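# Unload three sand cores from mould onto plywood boards

## Task

Remove three sand cores from the mould: the long core with the rounded nose, plus the two upright bladed cores in the mould half on the robot's right. Set all three down on the plywood boards next to the mould and release them. The remaining two cores must stay upright in the mould.

## Robot and tools

ROBOT. Two arms, left_arm and right_arm, each with six joints and a two-finger gripper. Joint order in every row and every per-joint list is always: waist, shoulder, elbow, wrist pitch, wrist yaw, wrist roll. Stated ranges (rad): waist -2.618 to 3.054, shoulder 0.000 to 3.142, elbow 0.000 to 3.142, wrist pitch -1.571 to 1.571, wrist yaw -1.571 to 1.571, wrist roll -2.094 to 2.094. Real ends may differ by up to 0.059 rad. Bases in the scene frame: left_arm at (+0.031, +0.345, 0) m, right_arm at (+0.030, -0.335, 0) m, each turned only slightly about z.

FRAMES. Scene frame: origin at table-top height midway between the arms, +z up, +x out over the table, +y toward left_arm (arm names do not match image sides). Hand positions, orientations, targets and wrist-camera poses are reported in each arm's own base frame. A gripper's fingers point along its +z and open along its y; end_effector_position is the point between the pads, about 1 cm short of the tips.

ROW FORMAT. A row is one flat list of 14 numbers, each in [-1, 1], covering both arms: left_arm's six joint values then its opening, then right_arm's six joint values then its opening. Joint values are offsets from the Joint targets at the start of the action (not from the previous row, not from measured angles); a value of 1.0 equals 2.224 rad for waist, shoulder and elbow and 8.485 rad for the three wrist joints. Opening is absolute: +1 fully open, -1 closed. To keep an arm still send 0 for its joints and repeat its current opening (0 is itself an opening command).

execute_actions(actions, cameras). actions is a list of actions; each action is a list of up to 15 rows, one row per 1/30 s step; if fewer than 15, the last row is held. Every action counts offsets from the targets in force when it begins, so repeating an offset moves further. An action asking a joint more than 0.059 rad outward past its range is rejected for both arms. cameras: list of names, ["all"], or []; images appear only if asked or if actions is empty. An empty actions list returns the full state and images.

move(target, speed, blend, opening_speed, grip_force, blocking, cameras). target: one 14-number row or a list of up to 15 rows; every row's joint offsets count from the same current Joint targets, in the scale above; openings absolute. All joints move together, so the hand follows a curve; no collision avoidance. speed: rad/s of the joint with the furthest to go, 0.01 to 12.57, default 0.5, one value or one per target. blend: corner rounding in rad per target, 0 means stop at it. opening_speed: rate of opening change per second on the -1..+1 scale, at least 0.2. grip_force: per-pad force limit in N, 10 to 50, one value or one per arm; it persists; lower values close slowly. blocking=false returns after about 0.5 s while motion continues. The result adds a move: line: done, off_target (resting more than 0.035 rad from target), moving, held or fault, plus limits=held if steps were withheld. done does not imply contact or no contact.

wait(seconds 0 to 10, cameras) lets time pass holding last commands. stop(cameras) brakes a running move. zoom_image(camera, region) enlarges part of the newest image from cam_left_wrist or cam_right_wrist; region [x0, y0, x1, y1] in pixels, at most 504 by 504. finished_scene(scene) ends the current scene; give its number; irreversible.

CAMERAS. cam_left_wrist and cam_right_wrist, each 896x504, carried on the wrists.

RESULTS. end_effector_position (m) and end_effector_quat_wxyz per arm in its base frame (may be off by a few cm). Joint positions (rad) and Joint velocities (rad/s), each ending with the pad gap (m, 0.094 fully open); velocities may read within noise. Joint targets: the base for your next offsets. Tool commands: present gripper commands. grip_measured: measured opening on the command scale; reads slightly wide when empty and a little narrower than a held part under squeeze. grip_effort_nm: averaged gripper motor effort, negative closing; not a pad force. Joint torques include gravity and have offsets. joint sent to its limit means a joint was stopped at its real end. joint command not followed means the clearance check altered targets. MOTOR HOT appears near 75 C; OVER-TEMPERATURE FAULT folds that arm and disables it.

GRASPING. Squeeze rises about 1 N per 0.001 below first touch and jumps to the force limit near 20 N, so close gently (opening_speed, lower grip_force) on sand cores, which can crumble. Release by commanding an opening well above grip_measured.

AVOID. Dropping cores or releasing them while moving; fast contact, slams, or pressing hard into the mould, table or boards; the two arms or grippers touching or one gripper closing on the other; wrist-camera cables rubbing anything; knocking over the two cores that stay; anything leaving the table. Do not hold loads stretched out or push against unreachable poses for long (motor heat). If an arm is pressing on something, command its targets back past its measured positions.

Each tool is called after "Emit:" in YAML: its name, and indented under it one key for each argument.

## Session

Emit:
execute_actions:
  actions: []

Scene clock: 0.00 s.
left_arm: end_effector_position=(+0.3628, -0.0246, +0.2019) grip_measured=+1.000 grip_effort_nm=n/a end_effector_quat_wxyz=(+0.567, -0.059, +0.819, -0.064) | right_arm: end_effector_position=(+0.3464, +0.0128, +0.2780) grip_measured=+1.000 grip_effort_nm=n/a end_effector_quat_wxyz=(+0.512, -0.227, +0.829, +0.002)
Joint positions: left_arm=[-0.096 1.023 0.565 0.102 -0.051 -0.204 0.094] | right_arm=[-0.157 1.051 1.019 -0.506 -0.374 -0.477 0.094]
Joint velocities: within noise
Joint torques (N m): no reading
Heat: left arm: 34 °C; right arm: 36 °C.
Joint targets: left_arm=[-0.096 1.015 0.574 0.108 -0.052 -0.203] | right_arm=[-0.157 1.043 1.031 -0.504 -0.378 -0.476]
Tool commands: left_gripper/opening=+1.0 right_gripper/opening=+1.0

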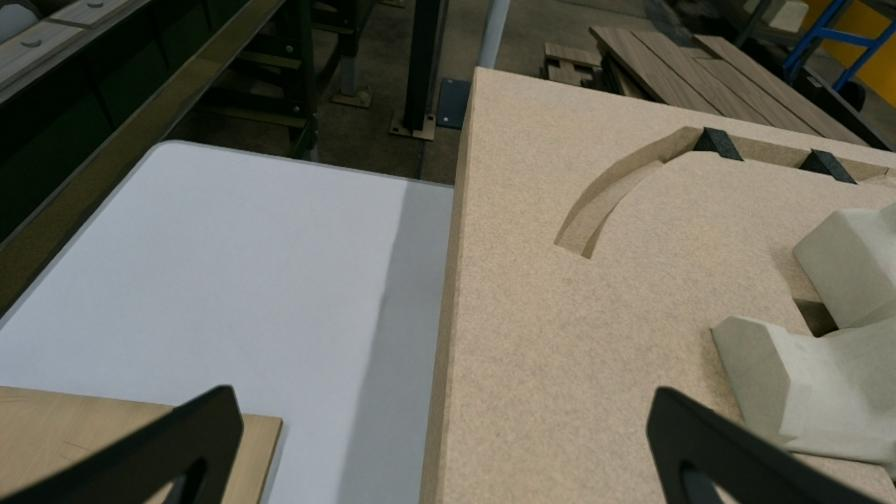

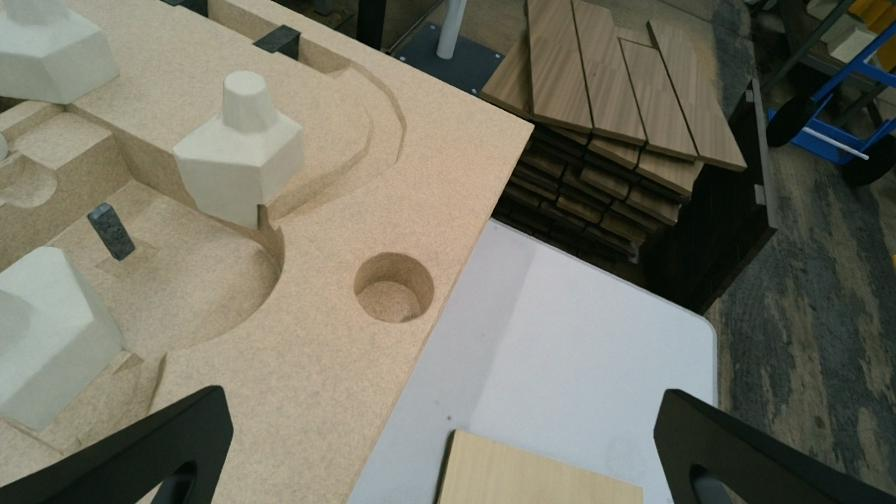

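Emit:
move:
  target: [-0.1817, 0.0832, 0.4164, -0.1542, 0.0061, 0.0239, 1, 0.2954, 0.0706, 0.2109, -0.0820, 0.0445, 0.0561, 1]
  speed: 0.8
  cameras: ["all"]

Scene clock: 29.17 s.
left_arm: end_effector_position=(+0.2608, -0.1376, +0.2924) grip_measured=+1.000 grip_effort_nm=0.03 end_effector_quat_wxyz=(+0.315, +0.227, +0.918, -0.077) | right_arm: end_effector_position=(+0.2598, +0.1422, +0.2908) grip_measured=+1.000 grip_effort_nm=0.03 end_effector_quat_wxyz=(+0.314, -0.236, +0.916, +0.081)
Joint positions: left_arm=[-0.493 1.194 1.478 -1.195 -0.007 -0.006 0.094] | right_arm=[0.493 1.195 1.472 -1.187 -0.006 -0.008 0.094]
Joint torques (N m): left_arm=[-0.46 -1.98 6.54 1.58 0.09 0.01] | right_arm=[0.57 -2.17 7.62 0.96 0.08 0.05]
Heat: left arm: 36 °C; right arm: 39 °C.
Joint targets: left_arm=[-0.500 1.200 1.500 -1.201 0.000 0.000] | right_arm=[0.500 1.200 1.500 -1.200 -0.001 0.000]
move: done

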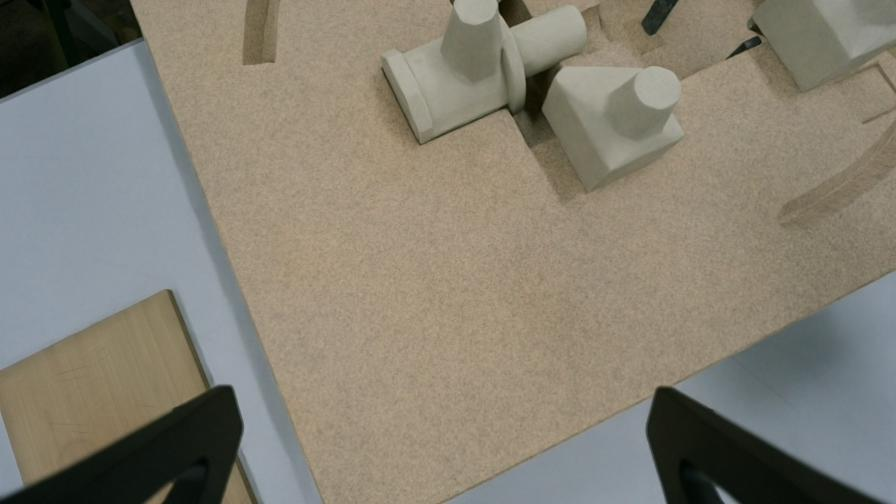

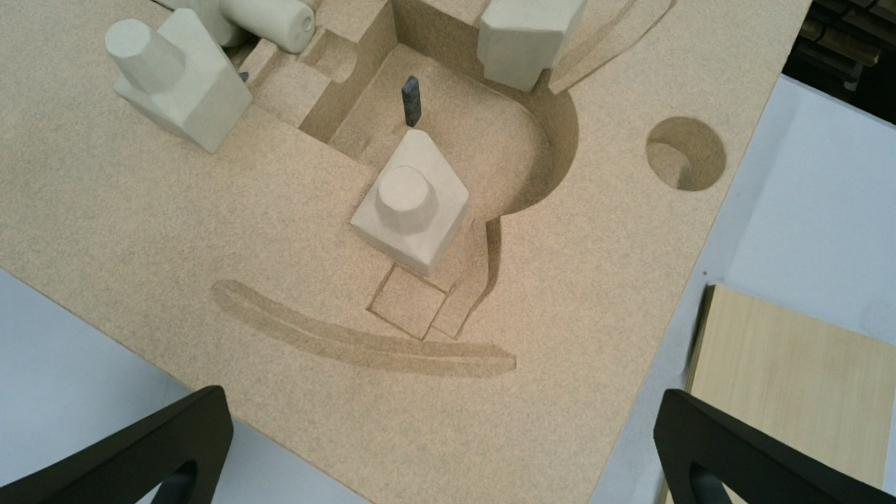

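Emit:
move:
  target: [-0.0899, 0.2158, 0.2320, -0.0243, 0, 0, 1, -0.1349, 0.2158, 0.2320, -0.0243, 0, 0, 1]
  speed: 0.8
  cameras: ["all"]

Scene clock: 61.07 s.
left_arm: end_effector_position=(+0.2920, -0.2415, +0.2936) grip_measured=+1.000 grip_effort_nm=0.03 end_effector_quat_wxyz=(+0.228, +0.328, +0.913, -0.081) | right_arm: end_effector_position=(+0.3729, +0.0774, +0.2921) grip_measured=+1.000 grip_effort_nm=0.03 end_effector_quat_wxyz=(+0.241, -0.101, +0.965, +0.024)
Joint positions: left_arm=[-0.696 1.674 1.993 -1.4 -0.004 -0.006 0.094] | right_arm=[0.201 1.677 1.988 -1.392 -0.002 -0.007 0.094]
Joint torques (N m): left_arm=[-0.23 -5.75 6.43 1.31 0.07 0] | right_arm=[-0.13 -5.9 7.27 0.71 0 0.03]
Heat: left arm: 37 °C; right arm: 37 °C.
Joint targets: left_arm=[-0.700 1.681 2.016 -1.407 0.000 0.000] | right_arm=[0.200 1.680 2.016 -1.406 -0.001 0.000]
move: done

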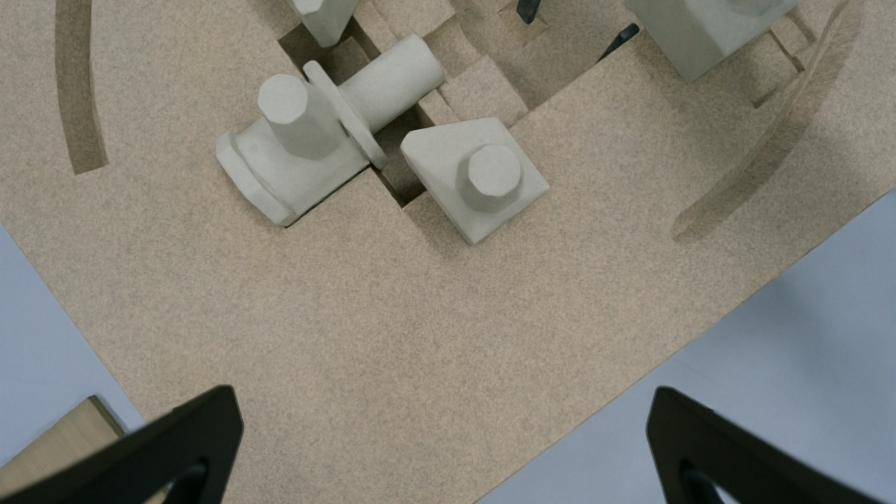

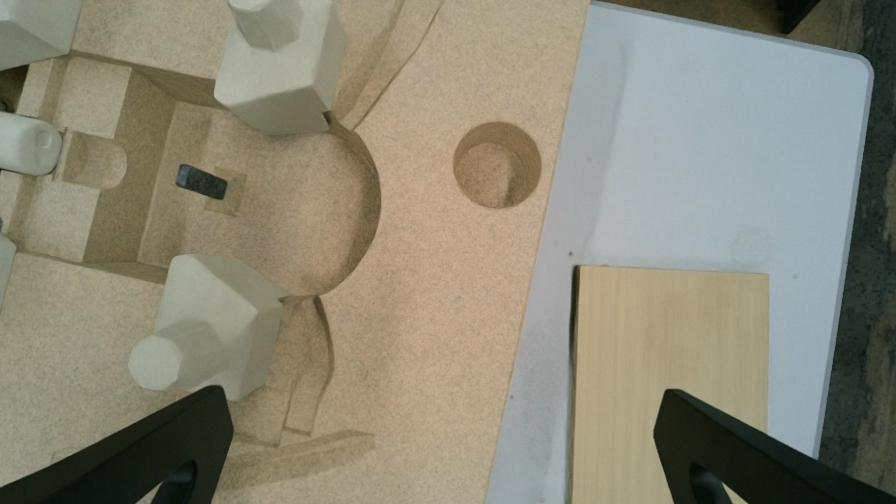

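Emit:
zoom_image:
  camera: "cam_left_wrist"
  region: [200, 0, 650, 253]

Emit:
zoom_image:
  camera: "cam_right_wrist"
  region: [0, 0, 450, 480]

Scaled by 1.120.

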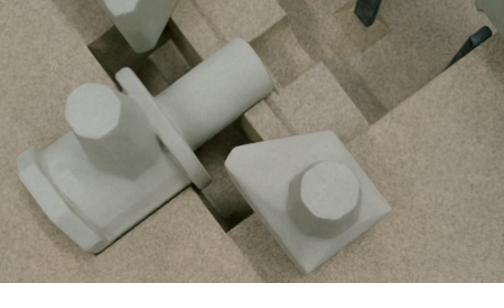

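Scaled by 1.050.

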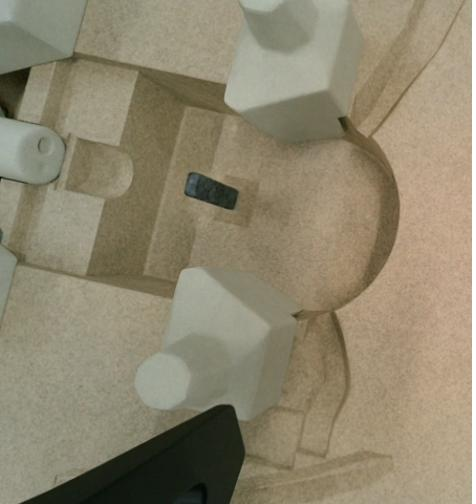

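Emit:
move:
  target: [0.0764, -0.3642, -0.7136, 0.1908, 0, 0, 1, -0.2473, -0.1785, -0.7990, 0.2887, -0.1650, 0, 1]
  speed: 0.8
  cameras: ["all"]

Scene clock: 139.87 s.
left_arm: end_effector_position=(+0.2945, -0.1737, +0.2033) grip_measured=+1.000 grip_effort_nm=0.03 end_effector_quat_wxyz=(+0.584, +0.208, +0.768, -0.161) | right_arm: end_effector_position=(+0.2715, +0.0926, +0.1862) grip_measured=+1.000 grip_effort_nm=0.03 end_effector_quat_wxyz=(+0.603, -0.344, +0.620, +0.365)
Joint positions: left_arm=[-0.538 0.89 0.436 0.184 -0.004 -0.006 0.094] | right_arm=[-0.343 1.301 0.246 1.022 -1.395 0.005 0.094]
Joint torques (N m): left_arm=[0.64 -2.8 5.23 2.5 0.08 -0.01] | right_arm=[-0.61 -4.03 4.04 1.27 -0.08 -0.1]
Heat: left arm: 38 °C; right arm: 37 °C.
Joint targets: left_arm=[-0.530 0.870 0.429 0.212 0.000 0.000] | right_arm=[-0.350 1.283 0.239 1.043 -1.400 0.000]
move: done

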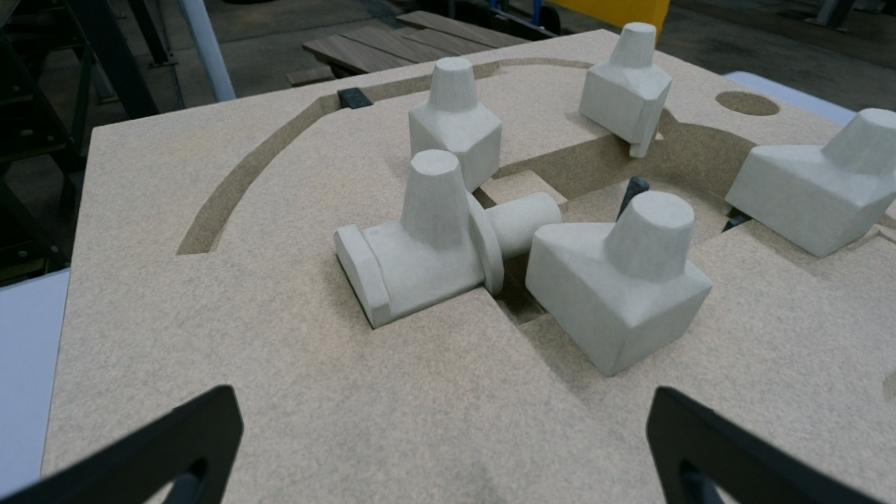

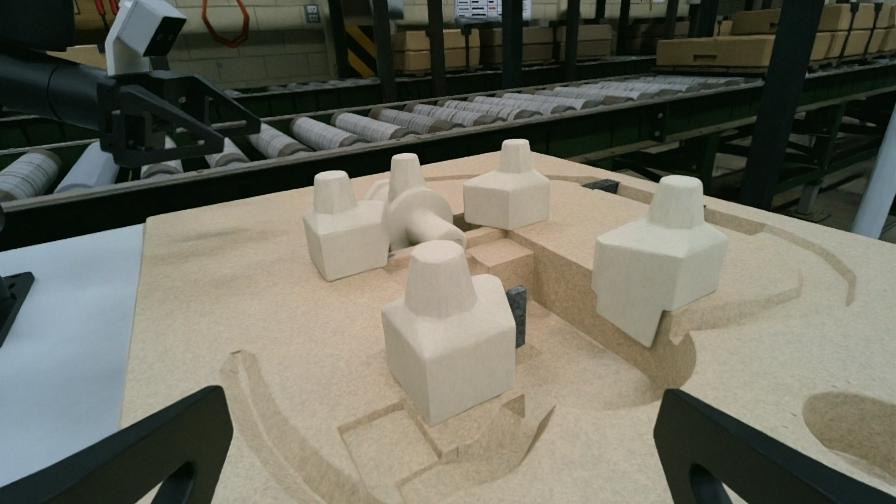

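Emit:
zoom_image:
  camera: "cam_right_wrist"
  region: [300, 120, 740, 460]

Emit:
zoom_image:
  camera: "cam_left_wrist"
  region: [320, 10, 760, 380]

Scaled by 1.145.

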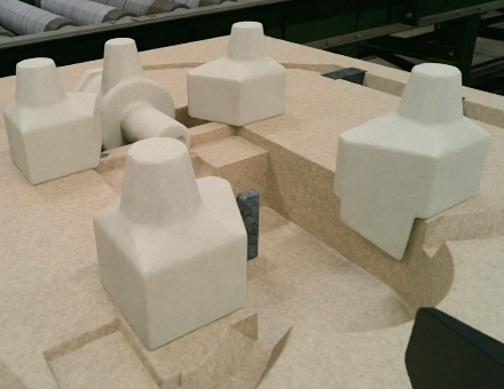

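Scaled by 1.145.

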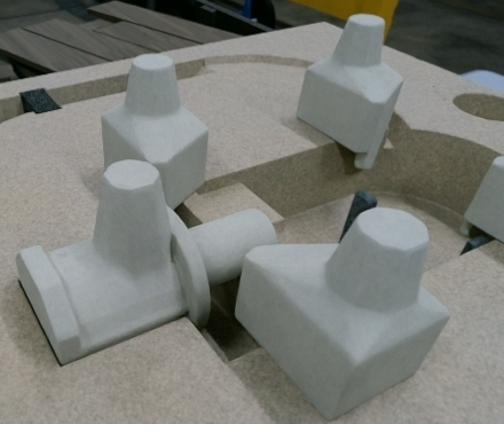

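Emit:
move:
  target:
    - [0,0,0,0,0,0,1, 0,0,0.1623,-0.0428,0,0,1]
    - [0,0,0,0,0,0,1, 0.3147,0.3165,0.9204,-0.2843,0.1650,0,1]
  speed: 0.8
  blend: 0.1
  cameras: ["cam_right_wrist"]

Scene clock: 208.87 s.
left_arm: end_effector_position=(+0.2946, -0.1737, +0.2035) grip_measured=+1.000 grip_effort_nm=0.03 end_effector_quat_wxyz=(+0.584, +0.208, +0.768, -0.161) | right_arm: end_effector_position=(+0.4331, +0.1603, +0.2683) grip_measured=+1.000 grip_effort_nm=0.02 end_effector_quat_wxyz=(+0.244, -0.167, +0.954, +0.047)
Joint positions: left_arm=[-0.538 0.89 0.436 0.184 -0.004 -0.006 0.094] | right_arm=[0.35 1.972 2.257 -1.354 -0.007 0.005 0.094]
Joint torques (N m): left_arm=[0.72 -2.78 5.22 2.5 0.07 -0.01] | right_arm=[0.06 -7.46 7.39 0.75 0.09 -0.1]
Heat: left arm: 46 °C; right arm: 38 °C.
Joint targets: left_arm=[-0.530 0.870 0.429 0.212 0.000 0.000] | right_arm=[0.350 1.987 2.286 -1.369 -0.001 0.000]
move: done
Images, in order (width x height): cam_right_wrist 896x504.

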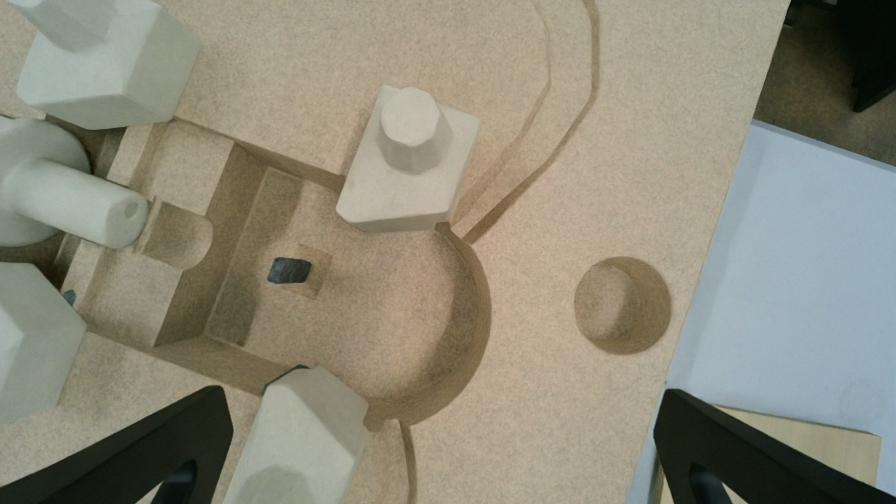

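Emit:
move:
  target: [0,0,0,0,0,0,1, 0,-0.0559,-0.1938,0.0363,0,0,1]
  speed: 0.5
  cameras: ["cam_right_wrist"]

Scene clock: 267.17 s.
left_arm: end_effector_position=(+0.2946, -0.1737, +0.2035) grip_measured=+1.000 grip_effort_nm=0.03 end_effector_quat_wxyz=(+0.584, +0.208, +0.768, -0.161) | right_arm: end_effector_position=(+0.4333, +0.1602, +0.1918) grip_measured=+1.000 grip_effort_nm=0.02 end_effector_quat_wxyz=(+0.218, -0.168, +0.961, +0.042)
Joint positions: left_arm=[-0.538 0.89 0.436 0.184 -0.004 -0.006 0.094] | right_arm=[0.35 1.904 1.863 -1.082 -0.006 0.005 0.094]
Joint torques (N m): left_arm=[0.62 -2.74 5.27 2.53 0.04 0] | right_arm=[-0.02 -12.07 5.12 1 0.05 -0.1]
Heat: left arm: 50 °C; right arm: 39 °C.
Joint targets: left_arm=[-0.530 0.870 0.429 0.212 0.000 0.000] | right_arm=[0.350 1.863 1.855 -1.061 0.000 0.000]
move: off_target (right_arm); right_arm: the shoulder is farthest, 0.042 rad from its target
Images, in order (width x height): cam_right_wrist 896x504.

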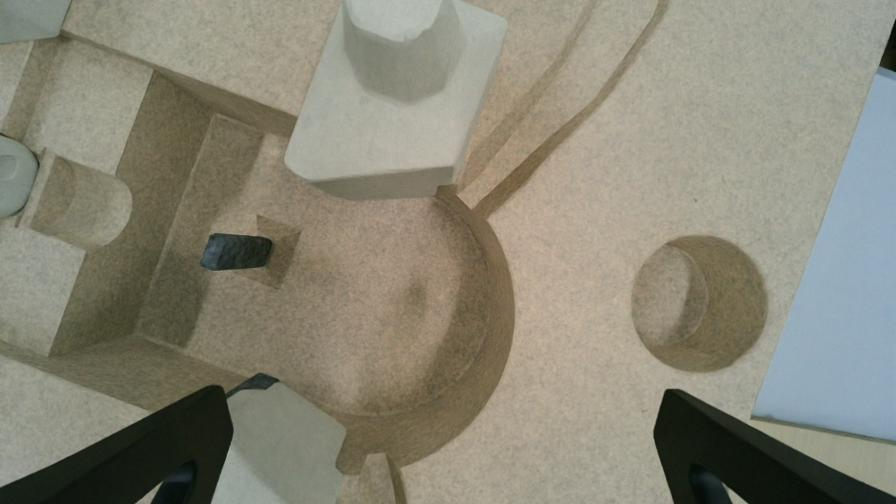

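Emit:
move:
  target: [0,0,0,0,0.0707,0,1, 0.0728,-0.0106,0.0637,-0.0455,0,0.0570,1]
  speed: 0.5
  cameras: ["all"]

Scene clock: 375.73 s.
left_arm: end_effector_position=(+0.2176, -0.2458, +0.2131) grip_measured=+1.000 grip_effort_nm=0.03 end_effector_quat_wxyz=(+0.498, +0.371, +0.686, -0.379) | right_arm: end_effector_position=(+0.3444, +0.1939, +0.2097) grip_measured=+1.000 grip_effort_nm=0.02 end_effector_quat_wxyz=(+0.102, -0.017, +0.993, +0.057)
Joint positions: left_arm=[-0.538 0.89 0.436 0.191 0.593 -0.006 0.094] | right_arm=[0.508 1.874 1.969 -1.431 -0.004 0.475 0.094]
Joint torques (N m): left_arm=[0.55 -2.7 5.2 2.33 0.24 0.01] | right_arm=[0.5 -10.76 7.39 0.3 0.03 0.05]
Heat: left arm: 54 °C; right arm: 51 °C.
Joint targets: left_arm=[-0.530 0.870 0.429 0.212 0.600 0.000] | right_arm=[0.512 1.839 1.997 -1.447 0.000 0.484]
move: done

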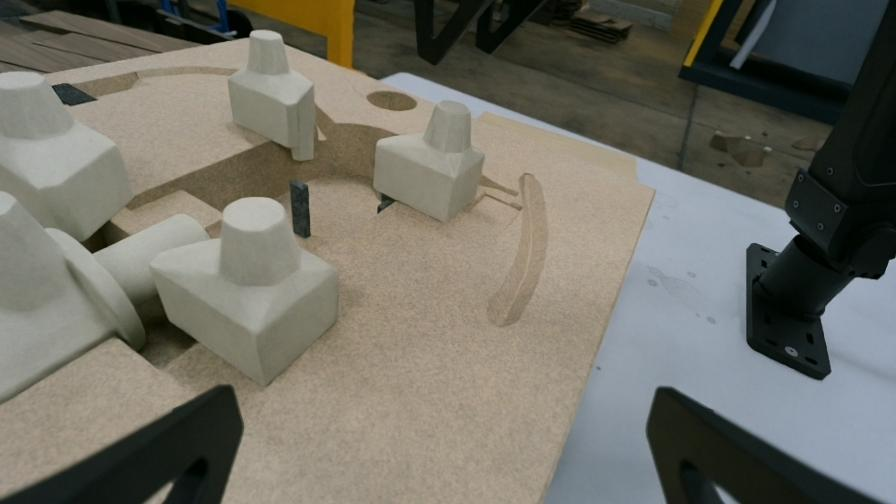

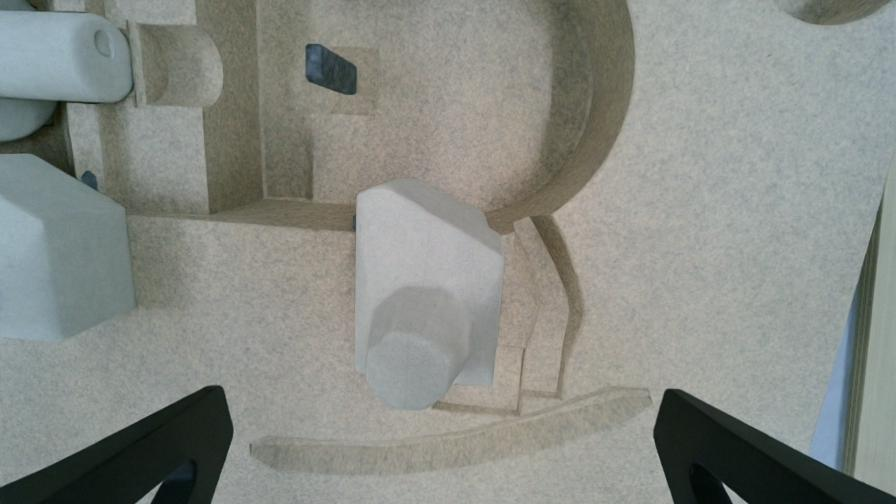

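Emit:
move:
  target: [0,0,0,0,0,0,1, 0.0036,0.0368,-0.0575,0.0054,0,0.0012,1]
  speed: 0.3
  cameras: ["all"]

Scene clock: 396.10 s.
left_arm: end_effector_position=(+0.2175, -0.2458, +0.2131) grip_measured=+1.000 grip_effort_nm=0.03 end_effector_quat_wxyz=(+0.498, +0.371, +0.686, -0.379) | right_arm: end_effector_position=(+0.3334, +0.1896, +0.1665) grip_measured=+1.000 grip_effort_nm=0.02 end_effector_quat_wxyz=(+0.046, -0.014, +0.998, +0.027)
Joint positions: left_arm=[-0.538 0.89 0.436 0.191 0.593 -0.006 0.094] | right_arm=[0.513 1.917 1.872 -1.419 -0.004 0.485 0.094]
Joint torques (N m): left_arm=[0.59 -2.74 5.18 2.33 0.2 -0.01] | right_arm=[0.57 -7.91 4.96 0.43 0.02 0.06]
Heat: left arm: 50 °C; right arm: 46 °C.
Joint targets: left_arm=[-0.530 0.870 0.429 0.212 0.600 0.000] | right_arm=[0.520 1.921 1.869 -1.401 0.000 0.494]
move: done

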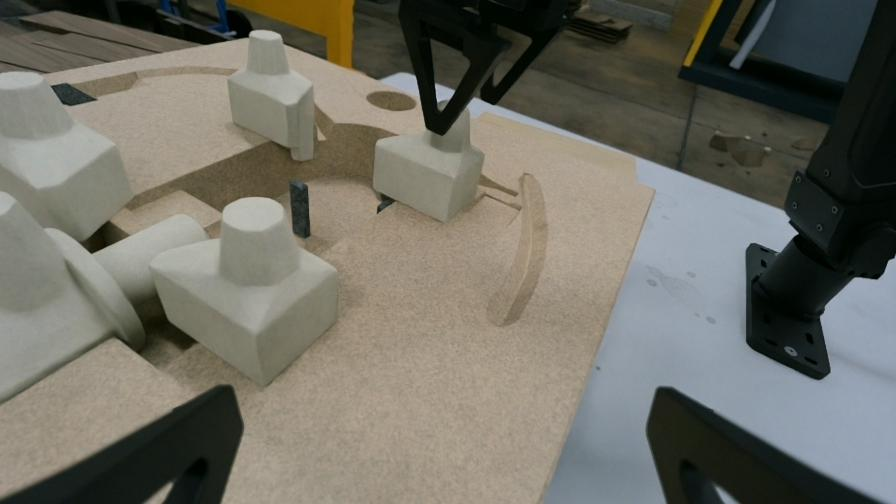

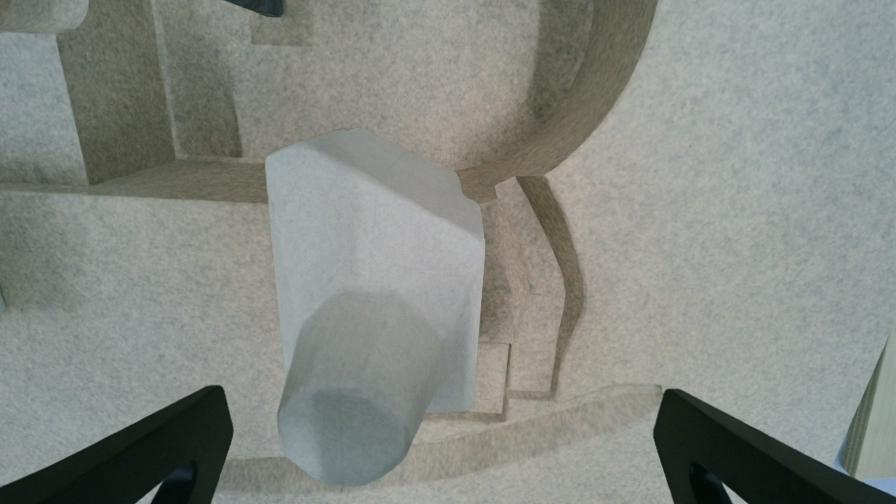

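Emit:
move:
  target: [0,0,0,0,0,0,1, 0.0225,0.0411,0.0334,-0.0046,0,0.0054,1]
  speed: 0.3
  cameras: ["all"]

Scene clock: 439.00 s.
left_arm: end_effector_position=(+0.2175, -0.2458, +0.2131) grip_measured=+1.000 grip_effort_nm=0.03 end_effector_quat_wxyz=(+0.498, +0.371, +0.686, -0.379) | right_arm: end_effector_position=(+0.3317, +0.2136, +0.1469) grip_measured=+1.000 grip_effort_nm=0.02 end_effector_quat_wxyz=(+0.025, -0.019, +0.999, +0.018)
Joint positions: left_arm=[-0.538 0.89 0.436 0.191 0.593 -0.006 0.094] | right_arm=[0.568 2.002 1.915 -1.423 -0.004 0.531 0.094]
Joint torques (N m): left_arm=[0.65 -2.62 5.16 2.31 0.21 0] | right_arm=[0.17 -8.02 7.46 0.05 0.03 0.04]
Heat: left arm: 48 °C; right arm: 40 °C.
Joint targets: left_arm=[-0.530 0.870 0.429 0.212 0.600 0.000] | right_arm=[0.570 2.013 1.943 -1.440 0.000 0.540]
move: done

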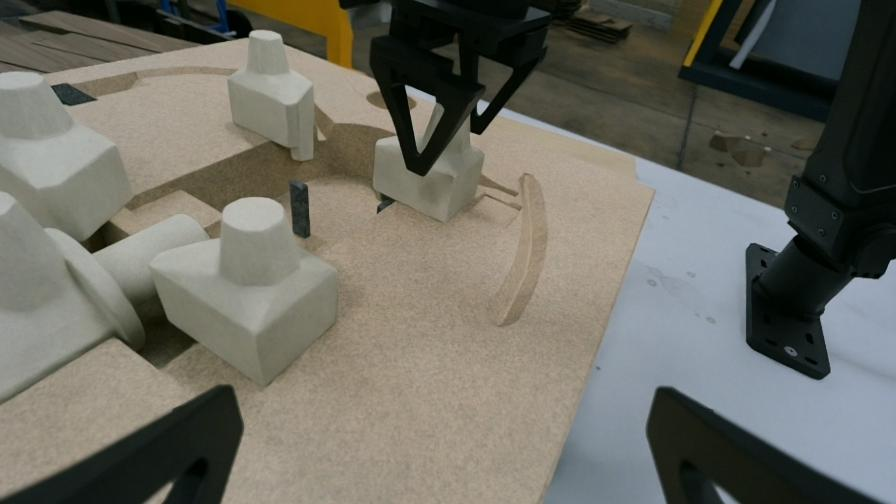

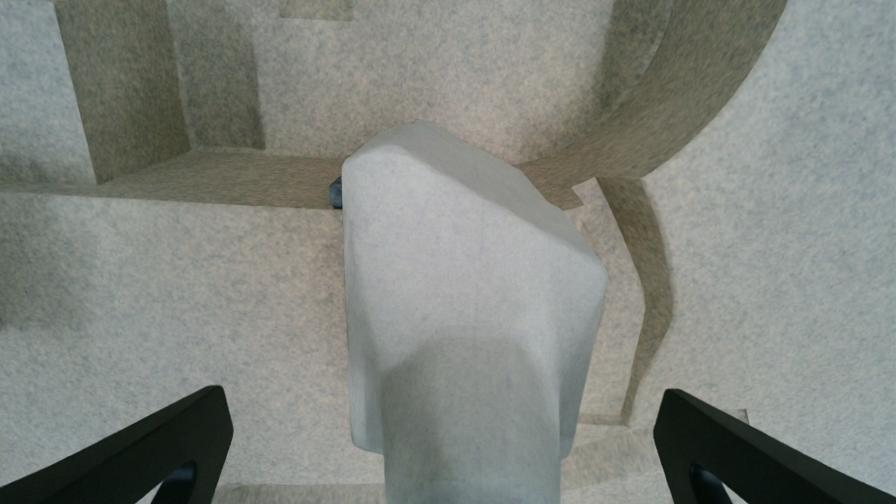

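Emit:
move:
  target: [0,0,0,0,0,0,1, -0.0063,0.0168,-0.0553,0.0124,0,-0.0008,1]
  speed: 0.2
  cameras: ["all"]

Scene clock: 451.37 s.
left_arm: end_effector_position=(+0.2175, -0.2458, +0.2132) grip_measured=+1.000 grip_effort_nm=0.03 end_effector_quat_wxyz=(+0.498, +0.371, +0.685, -0.379) | right_arm: end_effector_position=(+0.3311, +0.2108, +0.1107) grip_measured=+1.000 grip_effort_nm=0.02 end_effector_quat_wxyz=(+0.001, -0.016, +1.000, +0.003)
Joint positions: left_arm=[-0.538 0.89 0.436 0.192 0.593 -0.006 0.094] | right_arm=[0.563 2.039 1.826 -1.352 -0.004 0.531 0.094]
Joint torques (N m): left_arm=[0.64 -2.71 5.16 2.31 0.2 0.01] | right_arm=[-0.59 -8.25 4.68 0.27 0.03 -0.01]
Heat: left arm: 48 °C; right arm: 39 °C.
Joint targets: left_arm=[-0.530 0.870 0.429 0.212 0.600 0.000] | right_arm=[0.556 2.050 1.820 -1.335 0.000 0.533]
move: done

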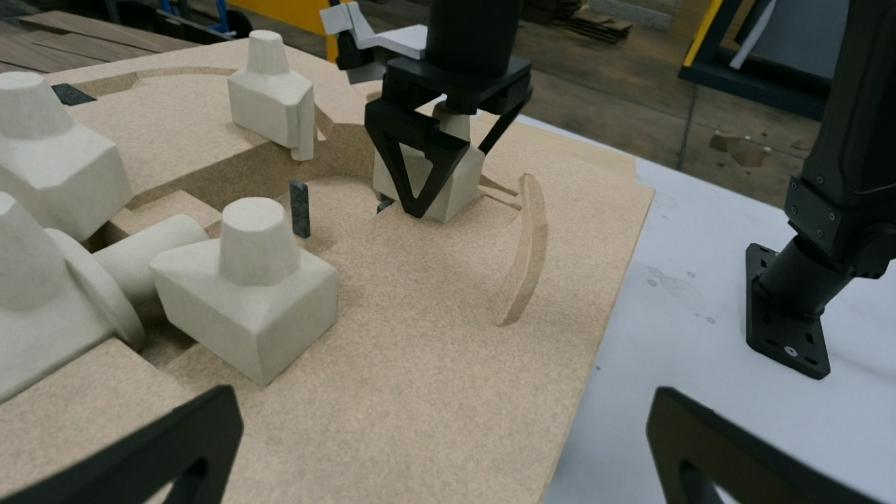

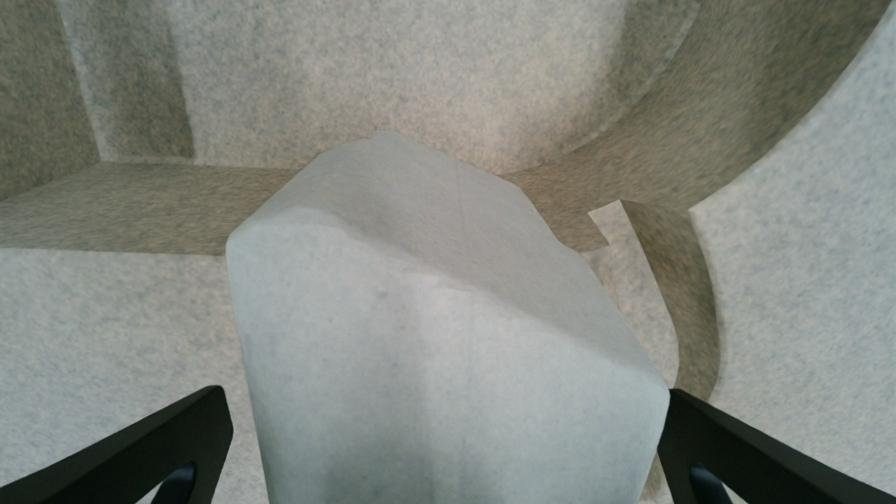

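Emit:
move:
  target:
    - [0,0,0,0,0,0,1, -0.0036,0,0,0,0,0,1]
    - [0,0,0,0,0,0,1, -0.0036,0,0,0,0,0,0.0]
  speed: 0.2
  grip_force: 20
  opening_speed: 0.4
  cameras: ["all"]

Scene clock: 464.07 s.
left_arm: end_effector_position=(+0.2175, -0.2458, +0.2132) grip_measured=+1.000 grip_effort_nm=0.03 end_effector_quat_wxyz=(+0.498, +0.371, +0.685, -0.379) | right_arm: end_effector_position=(+0.3330, +0.2084, +0.1107) grip_measured=+0.183 grip_effort_nm=-0.43 end_effector_quat_wxyz=(+0.002, -0.012, +1.000, +0.004)
Joint positions: left_arm=[-0.538 0.89 0.436 0.192 0.593 -0.006 0.094] | right_arm=[0.555 2.039 1.826 -1.351 -0.005 0.531 0.056]
Joint torques (N m): left_arm=[0.7 -2.67 5.12 2.32 0.23 -0.02] | right_arm=[-0.59 -8.27 4.7 0.27 0.03 -0.02]
Heat: left arm: 48 °C; right arm: 41 °C.
Joint targets: left_arm=[-0.530 0.870 0.429 0.212 0.600 0.000] | right_arm=[0.548 2.050 1.820 -1.335 0.000 0.533]
grip_force (N): 20, 20
move: done

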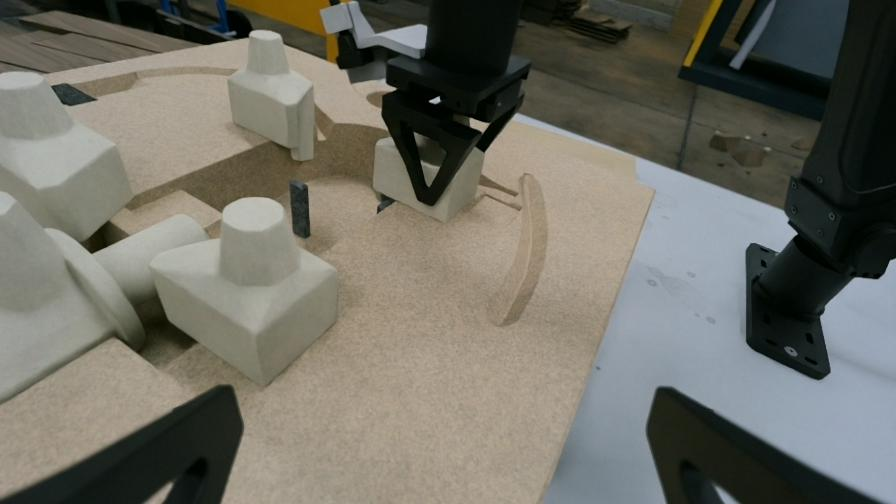

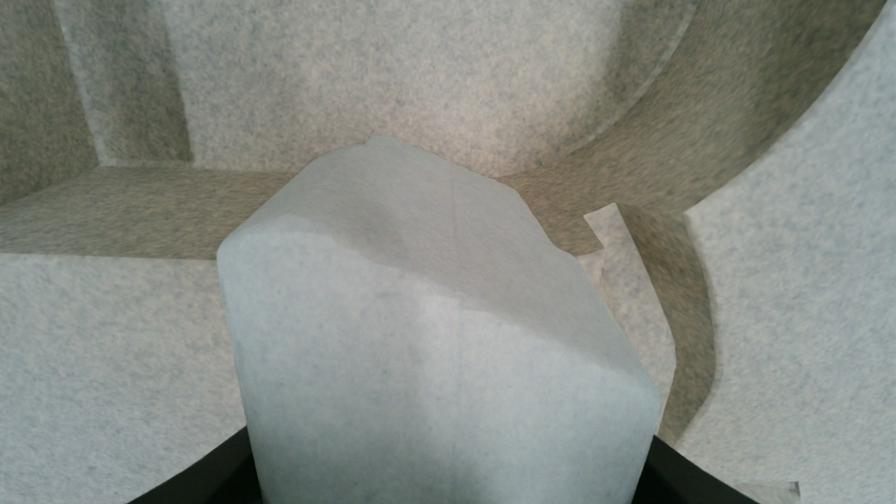

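Emit:
move:
  target:
    - [0,0,0,0,0,0,1, 0,0.0054,0.0652,-0.0141,0,0,0.0]
    - [0,0,0,0,0,0,1, 0,0.0180,0.1416,-0.0278,0,0,0.0]
  speed: 0.15
  blend: 0.02
  cameras: ["all"]

Scene clock: 473.67 s.
left_arm: end_effector_position=(+0.2175, -0.2458, +0.2132) grip_measured=+1.000 grip_effort_nm=0.03 end_effector_quat_wxyz=(+0.498, +0.371, +0.685, -0.379) | right_arm: end_effector_position=(+0.3390, +0.2121, +0.1599) grip_measured=+0.183 grip_effort_nm=-0.45 end_effector_quat_wxyz=(+0.008, -0.012, +1.000, +0.008)
Joint positions: left_arm=[-0.538 0.89 0.436 0.192 0.593 -0.006 0.094] | right_arm=[0.555 2.086 2.094 -1.557 -0.005 0.531 0.056]
Joint torques (N m): left_arm=[0.51 -2.74 5.12 2.33 0.22 0.01] | right_arm=[-0.58 -9.03 8.25 0 0.03 -0.02]
Heat: left arm: 48 °C; right arm: 42 °C.
Joint targets: left_arm=[-0.530 0.870 0.429 0.212 0.600 0.000] | right_arm=[0.548 2.090 2.135 -1.571 0.000 0.533]
grip_force (N): 20, 20
move: off_target (right_arm); right_arm: the elbow is farthest, 0.041 rad from its target

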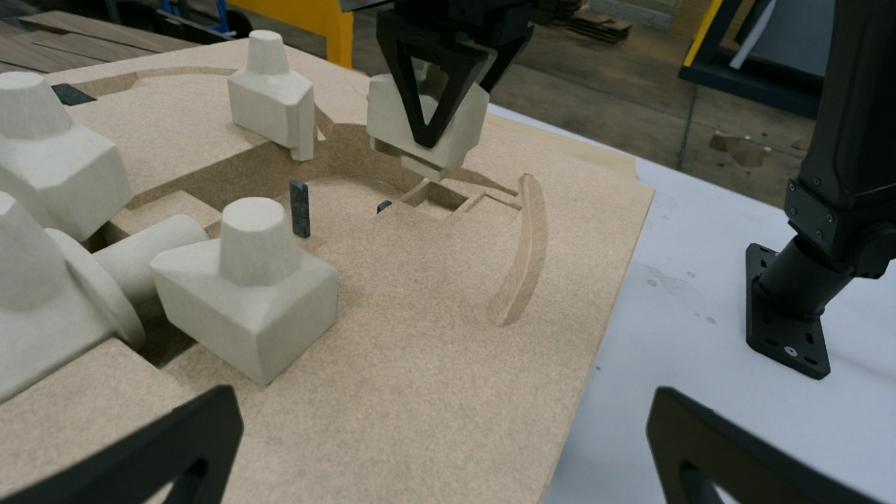

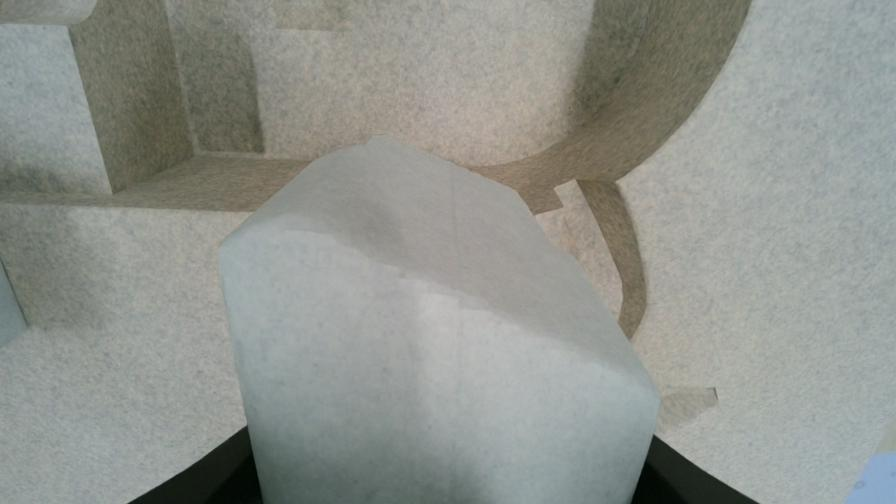

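Emit:
zoom_image:
  camera: "cam_left_wrist"
  region: [320, 40, 580, 240]

Scaled by 1.938.

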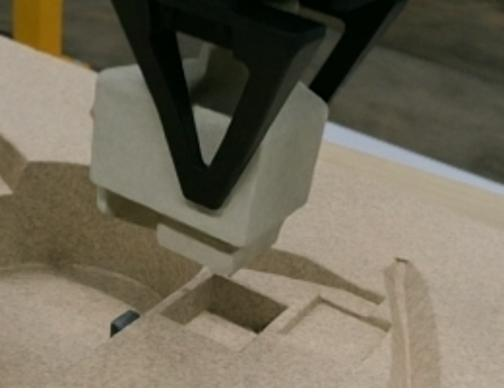

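Emit:
move:
  target:
    - [0,0,0,0,0,0,1, 0,-0.1470,-0.0400,0.0104,0,0,0.0]
    - [0,0,0,0,0,0,1, -0.3799,-0.4255,-0.6962,0.1919,0,-0.0628,0.0]
  speed: 0.4
  blend: 0.05
  cameras: ["all"]

Scene clock: 537.13 s.
left_arm: end_effector_position=(+0.2175, -0.2458, +0.2132) grip_measured=+1.000 grip_effort_nm=0.03 end_effector_quat_wxyz=(+0.498, +0.371, +0.685, -0.379) | right_arm: end_effector_position=(+0.3401, -0.1016, +0.1207) grip_measured=+0.183 grip_effort_nm=-0.45 end_effector_quat_wxyz=(+0.439, +0.134, +0.886, -0.063)
Joint positions: left_arm=[-0.538 0.89 0.436 0.192 0.593 -0.006 0.094] | right_arm=[-0.293 1.183 0.577 -0.046 0 0.006 0.056]
Joint torques (N m): left_arm=[0.65 -2.71 5.12 2.31 0.22 0] | right_arm=[-0.38 -6.39 6.78 2.31 -0.03 -0.1]
Heat: left arm: 48 °C; right arm: 40 °C.
Joint targets: left_arm=[-0.530 0.870 0.429 0.212 0.600 0.000] | right_arm=[-0.297 1.144 0.587 0.057 -0.001 0.000]
grip_force (N): 20, 20
move: off_target (right_arm); right_arm: the wrist pitch is farthest, 0.103 rad from its target

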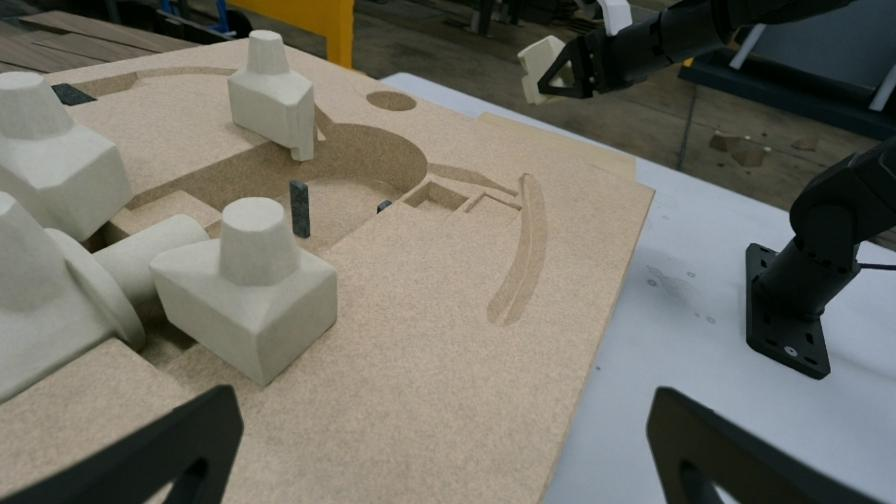

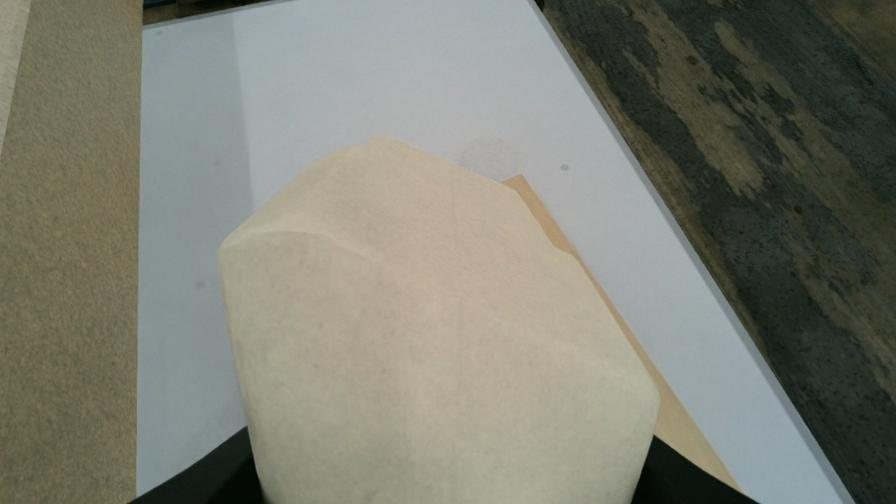

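Emit:
zoom_image:
  camera: "cam_left_wrist"
  region: [480, 0, 680, 120]

Scaled by 2.520.

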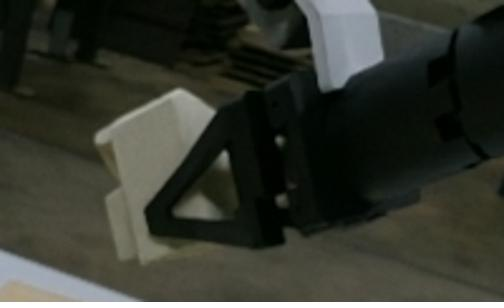

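Emit:
move:
  target: [0,0,0,0,0,0,1, 0,0.1084,-0.1277,0.0860,0,0,0.0]
  speed: 0.25
  cameras: ["all"]

Scene clock: 574.53 s.
left_arm: end_effector_position=(+0.2175, -0.2458, +0.2132) grip_measured=+1.000 grip_effort_nm=0.03 end_effector_quat_wxyz=(+0.498, +0.371, +0.685, -0.379) | right_arm: end_effector_position=(+0.3516, -0.1052, +0.0859) grip_measured=+0.183 grip_effort_nm=-0.45 end_effector_quat_wxyz=(+0.538, +0.125, +0.830, -0.078)
Joint positions: left_arm=[-0.538 0.89 0.436 0.192 0.593 -0.006 0.094] | right_arm=[-0.293 1.389 0.296 0.673 0 0.005 0.056]
Joint torques (N m): left_arm=[0.68 -2.69 5.27 2.32 0.22 0.01] | right_arm=[-0.4 -3.96 5.34 2.54 -0.02 -0.09]
Heat: left arm: 48 °C; right arm: 43 °C.
Joint targets: left_arm=[-0.530 0.870 0.429 0.212 0.600 0.000] | right_arm=[-0.297 1.385 0.303 0.787 -0.001 0.000]
grip_force (N): 20, 20
move: off_target (right_arm); right_arm: the wrist pitch is farthest, 0.114 rad from its target

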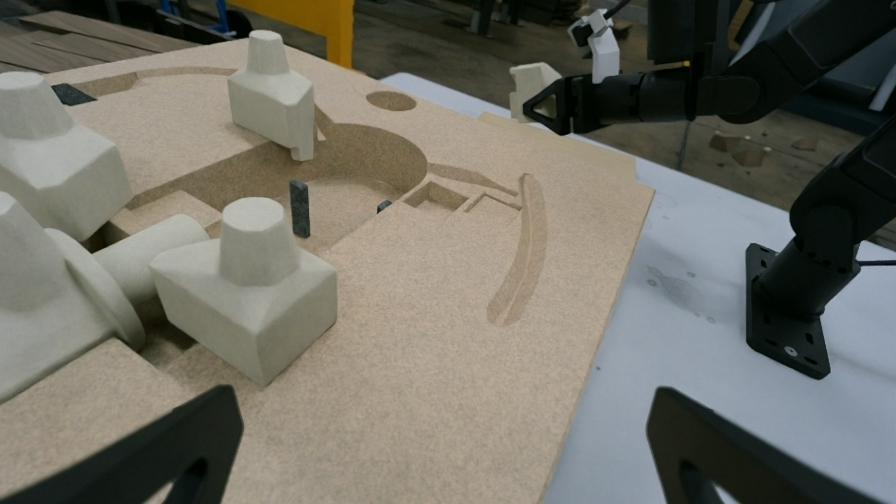

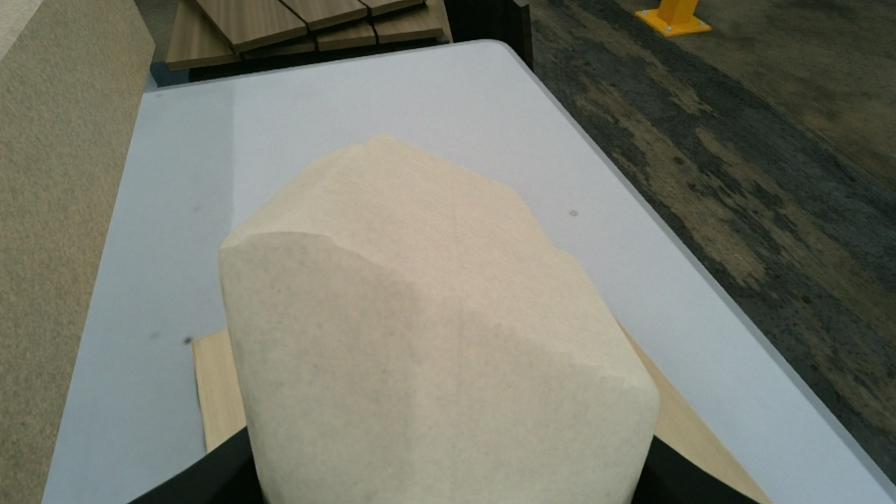

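Emit:
move:
  target: [0,0,0,0,0,0,1, 0,0.1272,-0.0418,0.0521,0,0,0.0]
  speed: 0.15
  cameras: ["all"]

Scene clock: 586.70 s.
left_arm: end_effector_position=(+0.2175, -0.2458, +0.2132) grip_measured=+1.000 grip_effort_nm=0.03 end_effector_quat_wxyz=(+0.498, +0.371, +0.685, -0.379) | right_arm: end_effector_position=(+0.3521, -0.1055, +0.0593) grip_measured=+0.183 grip_effort_nm=-0.45 end_effector_quat_wxyz=(+0.569, +0.121, +0.809, -0.084)
Joint positions: left_arm=[-0.538 0.89 0.436 0.192 0.593 -0.006 0.094] | right_arm=[-0.293 1.67 0.205 1.12 0.001 0.003 0.056]
Joint torques (N m): left_arm=[0.73 -2.73 5.12 2.33 0.21 0] | right_arm=[-0.39 -4.52 3.55 2.54 -0.02 -0.07]
Heat: left arm: 48 °C; right arm: 45 °C.
Joint targets: left_arm=[-0.530 0.870 0.429 0.212 0.600 0.000] | right_arm=[-0.297 1.668 0.210 1.229 0.000 0.000]
grip_force (N): 20, 20
move: off_target (right_arm); right_arm: the wrist pitch is farthest, 0.109 rad from its target

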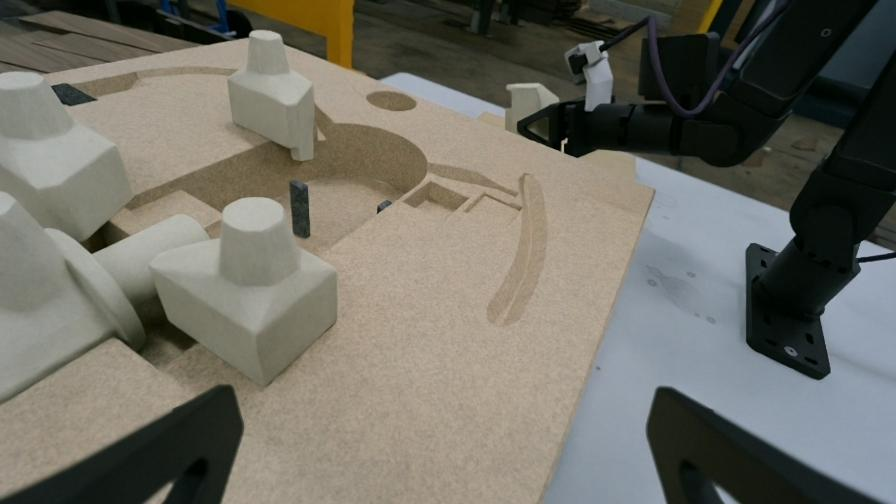

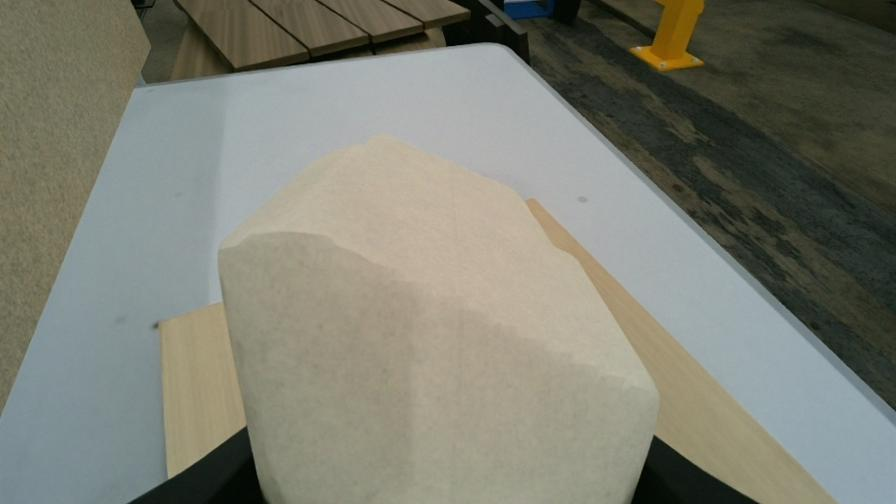

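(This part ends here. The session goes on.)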